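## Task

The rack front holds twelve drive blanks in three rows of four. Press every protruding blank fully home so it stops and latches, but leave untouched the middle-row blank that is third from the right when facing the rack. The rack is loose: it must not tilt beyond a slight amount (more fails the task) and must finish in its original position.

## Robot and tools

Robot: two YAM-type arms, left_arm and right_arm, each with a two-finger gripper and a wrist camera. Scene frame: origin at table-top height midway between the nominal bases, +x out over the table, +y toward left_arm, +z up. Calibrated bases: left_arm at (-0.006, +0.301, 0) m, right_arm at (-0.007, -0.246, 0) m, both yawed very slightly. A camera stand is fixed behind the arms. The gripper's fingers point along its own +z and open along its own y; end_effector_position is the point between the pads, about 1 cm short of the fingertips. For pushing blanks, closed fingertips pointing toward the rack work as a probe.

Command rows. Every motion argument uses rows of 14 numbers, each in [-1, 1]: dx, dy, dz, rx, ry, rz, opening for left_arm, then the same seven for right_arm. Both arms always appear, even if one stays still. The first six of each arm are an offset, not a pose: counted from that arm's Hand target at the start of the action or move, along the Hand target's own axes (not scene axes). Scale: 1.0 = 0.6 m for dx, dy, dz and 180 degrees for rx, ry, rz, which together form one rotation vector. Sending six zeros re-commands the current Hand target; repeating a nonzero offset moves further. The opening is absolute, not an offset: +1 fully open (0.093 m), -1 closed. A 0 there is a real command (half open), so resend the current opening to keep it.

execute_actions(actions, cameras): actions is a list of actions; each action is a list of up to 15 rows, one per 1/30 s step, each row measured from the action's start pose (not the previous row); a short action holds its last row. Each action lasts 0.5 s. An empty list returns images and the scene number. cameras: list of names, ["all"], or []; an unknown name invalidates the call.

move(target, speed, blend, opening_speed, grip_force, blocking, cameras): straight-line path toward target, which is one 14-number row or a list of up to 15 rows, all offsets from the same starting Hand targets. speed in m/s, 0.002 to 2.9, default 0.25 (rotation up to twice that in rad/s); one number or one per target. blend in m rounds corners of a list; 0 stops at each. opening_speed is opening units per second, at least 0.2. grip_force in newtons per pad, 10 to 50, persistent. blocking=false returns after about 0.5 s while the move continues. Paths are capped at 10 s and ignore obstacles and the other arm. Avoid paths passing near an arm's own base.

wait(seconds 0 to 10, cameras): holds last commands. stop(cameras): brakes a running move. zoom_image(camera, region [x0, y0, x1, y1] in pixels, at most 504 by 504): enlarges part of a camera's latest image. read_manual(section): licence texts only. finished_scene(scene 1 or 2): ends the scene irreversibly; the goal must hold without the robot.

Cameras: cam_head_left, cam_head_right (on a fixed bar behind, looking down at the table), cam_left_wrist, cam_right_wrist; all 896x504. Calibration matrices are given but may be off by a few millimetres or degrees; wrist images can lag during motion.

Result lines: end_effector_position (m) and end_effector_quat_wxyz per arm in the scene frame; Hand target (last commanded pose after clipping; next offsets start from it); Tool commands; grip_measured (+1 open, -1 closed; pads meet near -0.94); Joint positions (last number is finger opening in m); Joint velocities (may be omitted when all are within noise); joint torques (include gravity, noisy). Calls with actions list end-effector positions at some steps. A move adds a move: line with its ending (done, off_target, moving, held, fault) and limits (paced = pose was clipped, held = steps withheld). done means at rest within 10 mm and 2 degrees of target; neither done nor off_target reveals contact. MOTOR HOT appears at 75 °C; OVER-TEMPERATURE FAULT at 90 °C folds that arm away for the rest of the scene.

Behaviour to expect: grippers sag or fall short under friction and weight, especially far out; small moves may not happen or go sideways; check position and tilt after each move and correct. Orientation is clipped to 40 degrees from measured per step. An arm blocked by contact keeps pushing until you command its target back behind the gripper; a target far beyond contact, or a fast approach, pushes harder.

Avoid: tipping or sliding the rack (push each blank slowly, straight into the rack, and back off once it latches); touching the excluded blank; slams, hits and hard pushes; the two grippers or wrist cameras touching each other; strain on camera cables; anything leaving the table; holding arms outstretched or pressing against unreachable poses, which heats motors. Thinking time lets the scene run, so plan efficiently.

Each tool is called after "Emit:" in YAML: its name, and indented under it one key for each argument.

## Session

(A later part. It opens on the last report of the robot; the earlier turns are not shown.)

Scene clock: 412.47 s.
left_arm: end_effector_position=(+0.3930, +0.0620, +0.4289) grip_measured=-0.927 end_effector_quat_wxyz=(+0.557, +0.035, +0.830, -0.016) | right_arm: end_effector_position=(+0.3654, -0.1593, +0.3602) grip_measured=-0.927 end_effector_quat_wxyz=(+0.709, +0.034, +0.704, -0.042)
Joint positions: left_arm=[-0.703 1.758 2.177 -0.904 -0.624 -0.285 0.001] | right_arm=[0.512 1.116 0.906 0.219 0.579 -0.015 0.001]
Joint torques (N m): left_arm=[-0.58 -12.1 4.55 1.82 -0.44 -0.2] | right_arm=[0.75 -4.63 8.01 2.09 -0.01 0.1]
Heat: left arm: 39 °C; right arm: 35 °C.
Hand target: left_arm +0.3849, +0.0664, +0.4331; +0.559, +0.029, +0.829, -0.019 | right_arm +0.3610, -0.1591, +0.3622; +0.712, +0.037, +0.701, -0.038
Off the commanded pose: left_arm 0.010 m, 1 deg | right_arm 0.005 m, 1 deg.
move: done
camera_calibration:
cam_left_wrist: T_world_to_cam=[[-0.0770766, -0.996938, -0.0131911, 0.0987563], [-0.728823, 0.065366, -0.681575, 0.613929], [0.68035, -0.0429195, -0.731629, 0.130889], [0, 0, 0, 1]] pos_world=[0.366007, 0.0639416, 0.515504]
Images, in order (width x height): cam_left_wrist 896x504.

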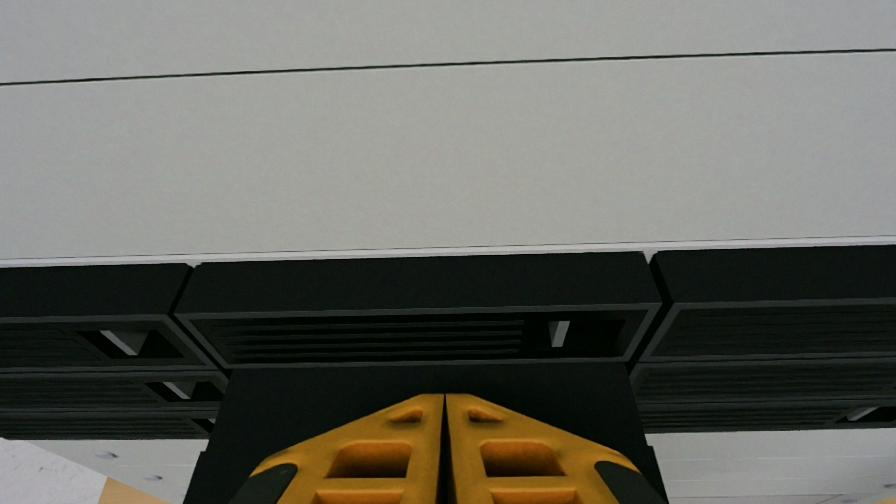

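Emit:
move:
  target: [0.025, -0.0024, -0.0850, 0, 0, 0, -0.93, 0, 0, 0, 0, 0, 0, -0.93]
  speed: 0.1
  cameras: ["all"]

Scene clock: 415.43 s.
left_arm: end_effector_position=(+0.3380, +0.0647, +0.4386) grip_measured=-0.927 end_effector_quat_wxyz=(+0.560, +0.033, +0.828, -0.019) | right_arm: end_effector_position=(+0.3654, -0.1593, +0.3602) grip_measured=-0.927 end_effector_quat_wxyz=(+0.709, +0.034, +0.704, -0.042)
Joint positions: left_arm=[-0.824 1.628 2.081 -0.974 -0.73 -0.36 0.001] | right_arm=[0.512 1.116 0.906 0.219 0.579 -0.015 0.001]
Joint torques (N m): left_arm=[-0.47 -9.65 4.3 1.69 -0.46 -0.17] | right_arm=[0.72 -4.6 8.01 2.09 0.01 0.11]
Heat: left arm: 39 °C; right arm: 35 °C.
Hand target: left_arm +0.3321, +0.0687, +0.4381; +0.559, +0.029, +0.829, -0.019 | right_arm +0.3610, -0.1591, +0.3622; +0.712, +0.037, +0.701, -0.038
Off the commanded pose: left_arm 0.007 m, 0 deg | right_arm 0.005 m, 1 deg.
move: done
camera_calibration:
cam_left_wrist: T_world_to_cam=[[-0.0772517, -0.996993, -0.00611751, 0.0943137], [-0.723873, 0.0603063, -0.687292, 0.581339], [0.685594, -0.0486662, -0.726355, 0.171803], [0, 0, 0, 1]] pos_world=[0.310314, 0.0673327, 0.524917]
cam_right_wrist: T_world_to_cam=[[-0.127227, -0.99187, 0.00284021, -0.112638], [-0.406711, 0.0495567, -0.912212, 0.524305], [0.904654, -0.117213, -0.409709, -0.119142], [0, 0, 0, 1]] pos_world=[0.306692, -0.15167, 0.429783]

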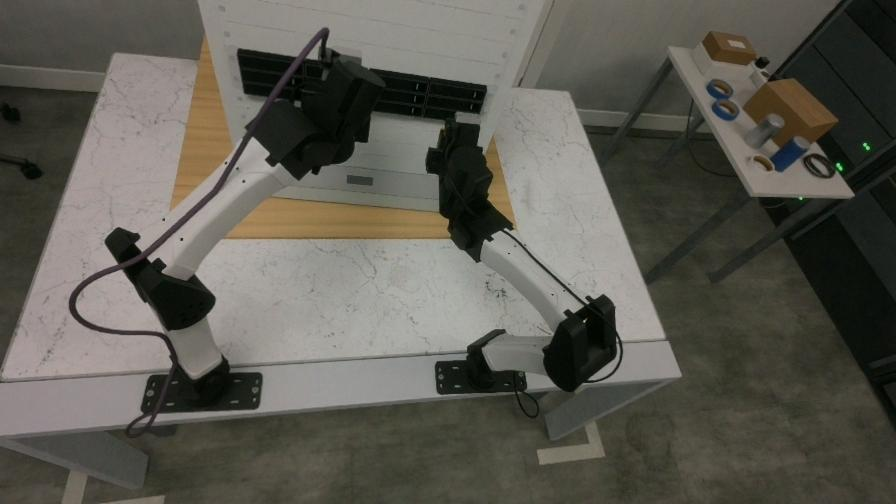

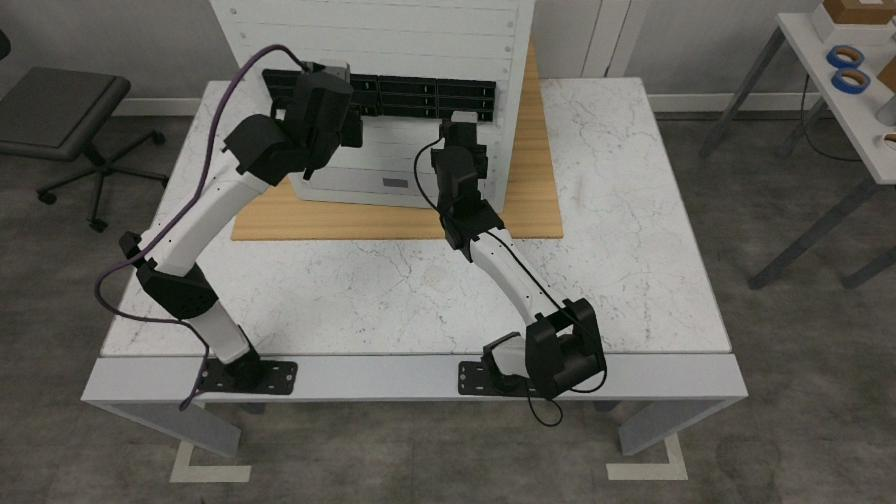

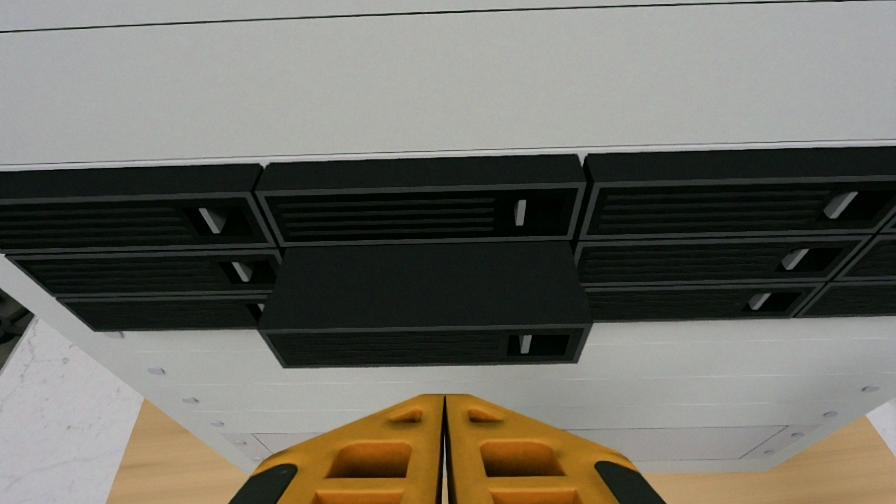

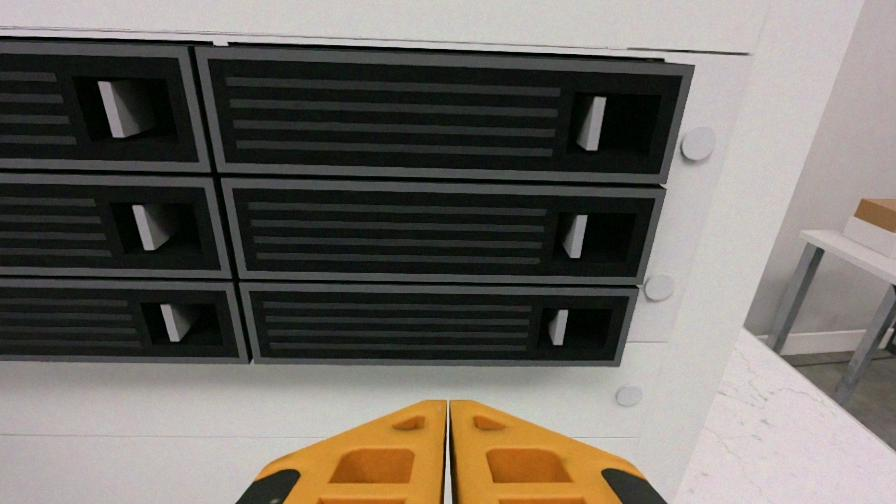

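Emit:
move:
  target:
    - [0.0918, 0.0441, -0.0598, 0, -0.122, 0, -0.93, 0, 0, 0, 0, 0, 0, -0.93]
    - [0.0480, 0.0489, 0.0485, 0, -0.122, 0, -0.93, 0, 0, 0, 0, 0, 0, -0.93]
  speed: 0.1

Scene clock: 431.47 s.
left_arm: end_effector_position=(+0.3462, +0.0981, +0.3879) grip_measured=-0.927 end_effector_quat_wxyz=(+0.699, +0.028, +0.715, -0.020) | right_arm: end_effector_position=(+0.3654, -0.1593, +0.3602) grip_measured=-0.927 end_effector_quat_wxyz=(+0.709, +0.034, +0.704, -0.042)
Joint positions: left_arm=[-0.754 1.269 1.142 0.095 -0.736 -0.009 0.001] | right_arm=[0.512 1.116 0.906 0.219 0.579 -0.015 0.001]
Joint torques (N m): left_arm=[0.77 -4.25 10.1 2.08 0.02 0.07] | right_arm=[0.75 -4.6 8.02 2.09 0 0.11]
Heat: left arm: 38 °C; right arm: 35 °C.
Hand target: left_arm +0.3502, +0.0969, +0.4006; +0.706, +0.025, +0.707, -0.024 | right_arm +0.3610, -0.1591, +0.3622; +0.712, +0.037, +0.701, -0.038
Off the commanded pose: left_arm 0.013 m, 1 deg | right_arm 0.005 m, 1 deg.
move: off_target (left_arm)

Emit:
move:
  target:
    - [0.0001, -0.0030, -0.1170, 0, 0, 0, -0.93, 0, 0, 0, 0, 0, 0, -0.93]
    - [0.1177, -0.0031, -0.1169, 0, -0.122, 0, -0.93, 0, 0, 0, 0, 0, 0, -0.93]
    - [0.1176, -0.0014, -0.0085, 0, -0.122, 0, -0.93, 0, 0, 0, 0, 0, 0, -0.93]
  speed: 0.12
  blend: [0.02, 0.005, 0]
  cameras: ["cam_left_wrist"]

Scene clock: 441.77 s.
left_arm: end_effector_position=(+0.3398, +0.0991, +0.3244) grip_measured=-0.927 end_effector_quat_wxyz=(+0.826, +0.026, +0.563, -0.021) | right_arm: end_effector_position=(+0.3654, -0.1593, +0.3602) grip_measured=-0.927 end_effector_quat_wxyz=(+0.709, +0.034, +0.704, -0.042)
Joint positions: left_arm=[-0.739 1.491 0.625 1.346 -0.659 0.329 0.001] | right_arm=[0.512 1.116 0.906 0.219 0.579 -0.015 0.001]
Joint torques (N m): left_arm=[0.66 -4.86 8.39 1.58 0.2 -0.21] | right_arm=[0.73 -4.59 7.99 2.1 0 0.09]
Heat: left arm: 39 °C; right arm: 35 °C.
Hand target: left_arm +0.3450, +0.0964, +0.3301; +0.828, +0.020, +0.559, -0.029 | right_arm +0.3610, -0.1591, +0.3622; +0.712, +0.037, +0.701, -0.038
Off the commanded pose: left_arm 0.008 m, 1 deg | right_arm 0.005 m, 1 deg.
move: done
camera_calibration:
cam_left_wrist: T_world_to_cam=[[-0.0643499, -0.997699, -0.0213321, 0.128719], [-0.0575941, 0.0250538, -0.998026, 0.379917], [0.996264, -0.0629943, -0.0590738, -0.231388], [0, 0, 0, 1]] pos_world=[0.260688, 0.104328, 0.368244]
Images, in order (width x height): cam_left_wrist 896x504.

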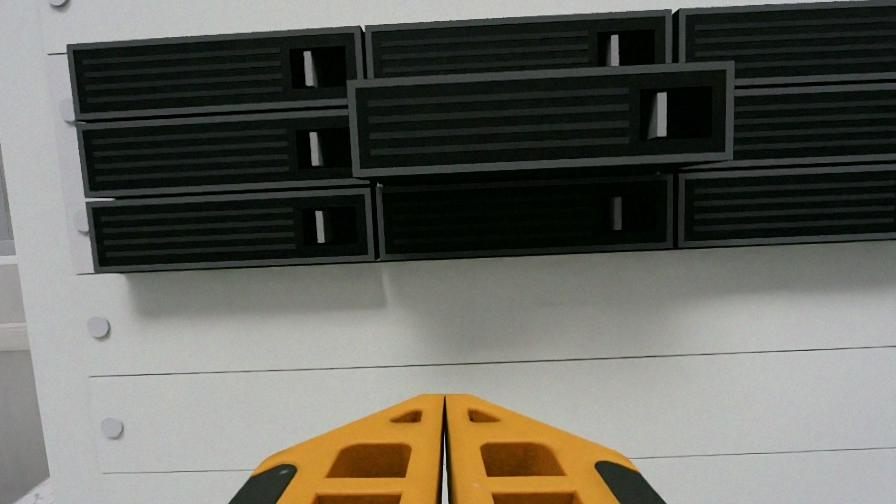

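Emit:
move:
  target:
    - [0, 0, 0, 0, 0, 0, -0.93, -0.0150, -0.0075, -0.1349, 0, 0, 0, -0.93]
    - [0, 0, 0, 0, 0, 0, -0.93, -0.1311, -0.0057, -0.0999, 0, 0.125, 0, -0.93]
    - [0, 0, 0, 0, 0, 0, -0.93, -0.1294, 0, 0.0170, 0, 0.125, 0, -0.93]
  speed: 0.12
  blend: [0.02, 0.005, 0]
  cameras: ["cam_right_wrist"]

Scene clock: 452.37 s.
left_arm: end_effector_position=(+0.3398, +0.0990, +0.3244) grip_measured=-0.927 end_effector_quat_wxyz=(+0.826, +0.026, +0.563, -0.021) | right_arm: end_effector_position=(+0.3667, -0.1590, +0.4247) grip_measured=-0.927 end_effector_quat_wxyz=(+0.545, +0.041, +0.837, -0.037)
Joint positions: left_arm=[-0.739 1.491 0.625 1.346 -0.659 0.329 0.001] | right_arm=[0.483 1.411 1.822 -0.891 0.506 0.228 0.001]
Joint torques (N m): left_arm=[0.73 -5.07 8.5 1.56 0.22 -0.23] | right_arm=[-0.8 -3.74 10.65 2.23 0.05 -0.08]
Heat: left arm: 40 °C; right arm: 35 °C.
Hand target: left_arm +0.3450, +0.0964, +0.3301; +0.828, +0.020, +0.559, -0.029 | right_arm +0.3699, -0.1601, +0.4400; +0.561, +0.044, +0.826, -0.030
Off the commanded pose: left_arm 0.008 m, 1 deg | right_arm 0.016 m, 2 deg.
move: off_target (right_arm)
camera_calibration:
cam_right_wrist: T_world_to_cam=[[-0.129195, -0.991436, 0.0190648, -0.118452], [-0.743766, 0.0841696, -0.663119, 0.606934], [0.655836, -0.0998516, -0.748271, 0.143952], [0, 0, 0, 1]] pos_world=[0.341705, -0.154149, 0.512443]
Images, in order (width x height): cam_right_wrist 896x504.

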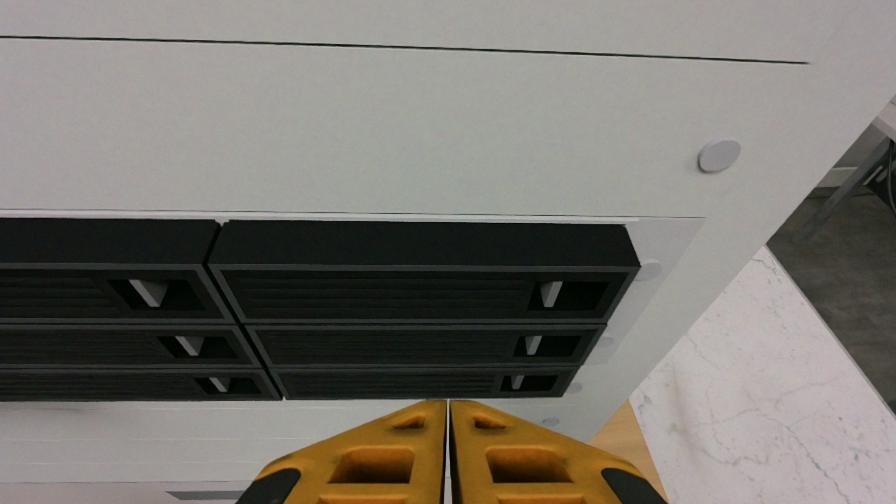

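Emit:
move:
  target:
    - [0, 0, 0, 0, 0, 0, -0.93, 0.0863, -0.0077, -0.1272, 0, 0, 0, -0.93]
    - [0, 0, 0, 0, 0, 0, -0.93, 0.2196, -0.0059, -0.0565, 0, -0.247, 0, -0.93]
    - [0, 0, 0, 0, 0, 0, -0.93, 0.1766, 0, 0.0520, 0, -0.247, 0, -0.93]
  speed: 0.12
  blend: [0.02, 0.005, 0]
  cameras: ["cam_right_wrist"]

Scene clock: 465.17 s.
left_arm: end_effector_position=(+0.3398, +0.0990, +0.3244) grip_measured=-0.927 end_effector_quat_wxyz=(+0.826, +0.026, +0.563, -0.021) | right_arm: end_effector_position=(+0.3571, -0.1582, +0.3132) grip_measured=-0.927 end_effector_quat_wxyz=(+0.819, +0.016, +0.571, -0.057)
Joint positions: left_arm=[-0.739 1.491 0.625 1.346 -0.659 0.329 0.001] | right_arm=[0.502 1.328 0.477 1.261 0.52 -0.254 0.001]
Joint torques (N m): left_arm=[0.8 -4.98 8.43 1.56 0.19 -0.2] | right_arm=[-0.83 -2.85 11.08 2.03 -0.23 0.27]
Heat: left arm: 41 °C; right arm: 37 °C.
Hand target: left_arm +0.3450, +0.0964, +0.3301; +0.828, +0.020, +0.559, -0.029 | right_arm +0.3600, -0.1590, +0.3299; +0.832, +0.029, +0.552, -0.044
Off the commanded pose: left_arm 0.008 m, 1 deg | right_arm 0.017 m, 3 deg.
move: off_target (right_arm)
camera_calibration:
cam_right_wrist: T_world_to_cam=[[-0.127117, -0.991579, 0.0247594, -0.119392], [-0.0773076, -0.0149815, -0.996895, 0.376657], [0.98887, -0.128637, -0.0747521, -0.267528], [0, 0, 0, 1]] pos_world=[0.278493, -0.147158, 0.358445]
Images, in order (width x height): cam_right_wrist 896x504.

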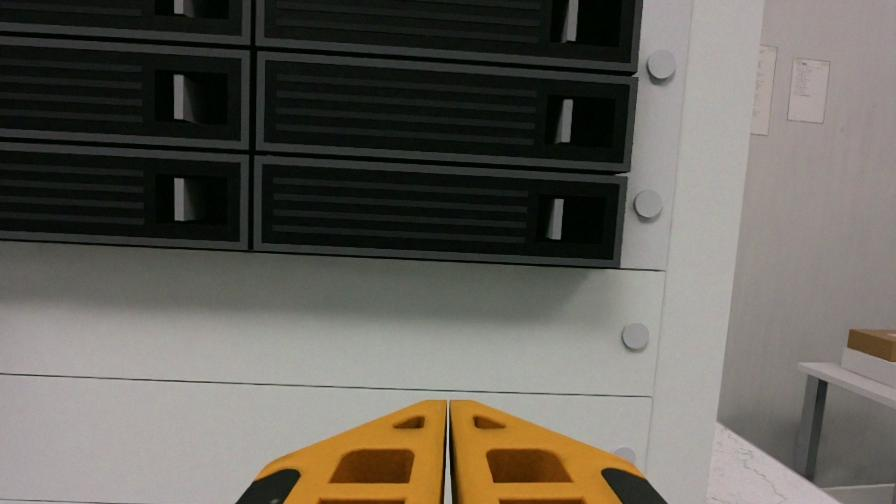

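Emit:
execute_actions:
  actions: []
  cameras: ["cam_head_left", "cam_head_right"]

Emit:
zoom_image:
  camera: "cam_head_left"
  region: [200, 140, 350, 230]

Emit:
zoom_image:
  camera: "cam_head_right"
  region: [365, 60, 515, 150]

Emit:
zoom_image:
  camera: "cam_head_left"
  region: [225, 35, 375, 125]

Scene clock: 474.87 s.
left_arm: end_effector_position=(+0.3398, +0.0990, +0.3244) grip_measured=-0.927 end_effector_quat_wxyz=(+0.826, +0.026, +0.563, -0.021) | right_arm: end_effector_position=(+0.3570, -0.1582, +0.3133) grip_measured=-0.927 end_effector_quat_wxyz=(+0.819, +0.016, +0.571, -0.056)
Joint positions: left_arm=[-0.739 1.491 0.625 1.346 -0.659 0.329 0.001] | right_arm=[0.502 1.328 0.477 1.261 0.519 -0.254 0.001]
Joint velocities: within noise
Joint torques (N m): left_arm=[0.7 -4.93 8.4 1.61 0.18 -0.18] | right_arm=[-0.83 -2.82 11.11 2.03 -0.31 0.23]
Heat: left arm: 42 °C; right arm: 37 °C.
Hand target: left_arm +0.3450, +0.0964, +0.3301; +0.828, +0.020, +0.559, -0.029 | right_arm +0.3600, -0.1590, +0.3299; +0.832, +0.029, +0.552, -0.044
Tool commands: left_gripper/opening=-0.93 right_gripper/opening=-0.93
Off the commanded pose: left_arm 0.008 m, 1 deg | right_arm 0.017 m, 3 deg.
Images, in order (width x height): cam_head_left 896x504, cam_head_right 896x504.

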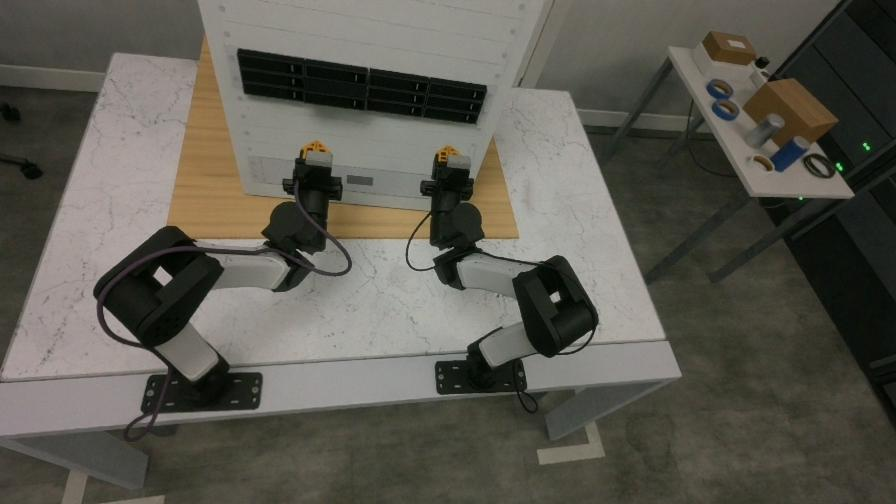

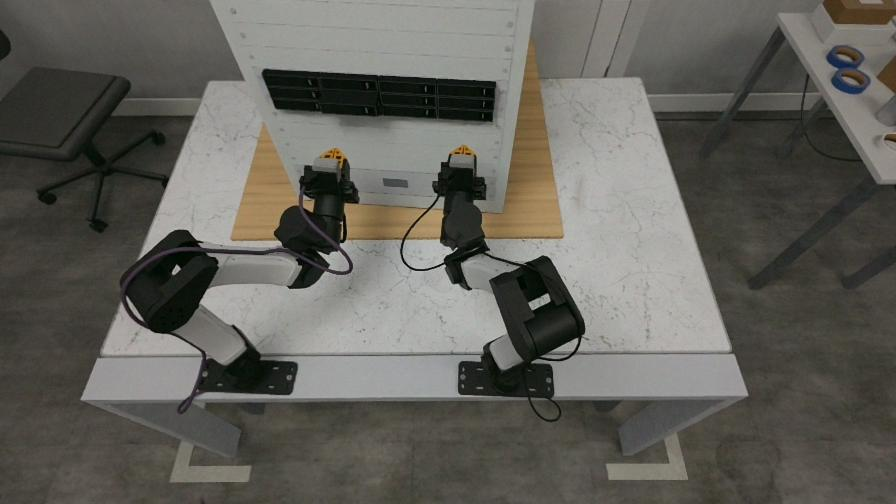

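Scaled by 3.360 from the camera's 896x504 image, which has a finer 1280x720 frame.

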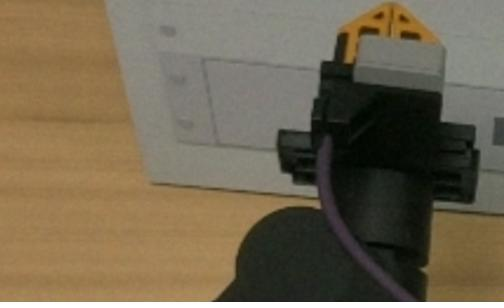

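Scaled by 3.360 from the camera's 896x504 image, which has a finer 1280x720 frame.

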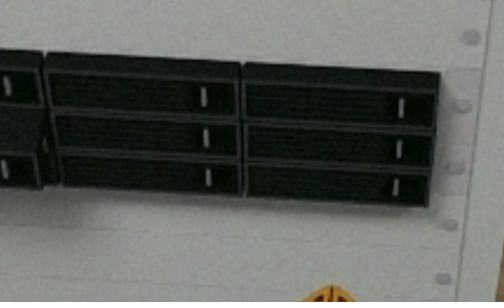

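Scaled by 3.360 from the camera's 896x504 image, which has a finer 1280x720 frame.

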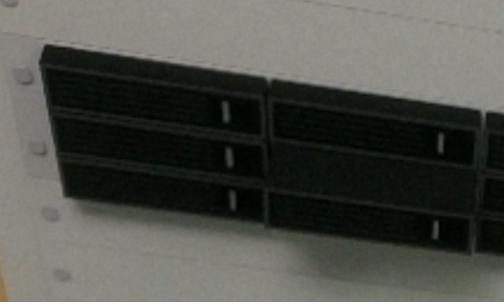

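Emit:
finished_scene:
  scene: 1

The scene is finished: the task was done.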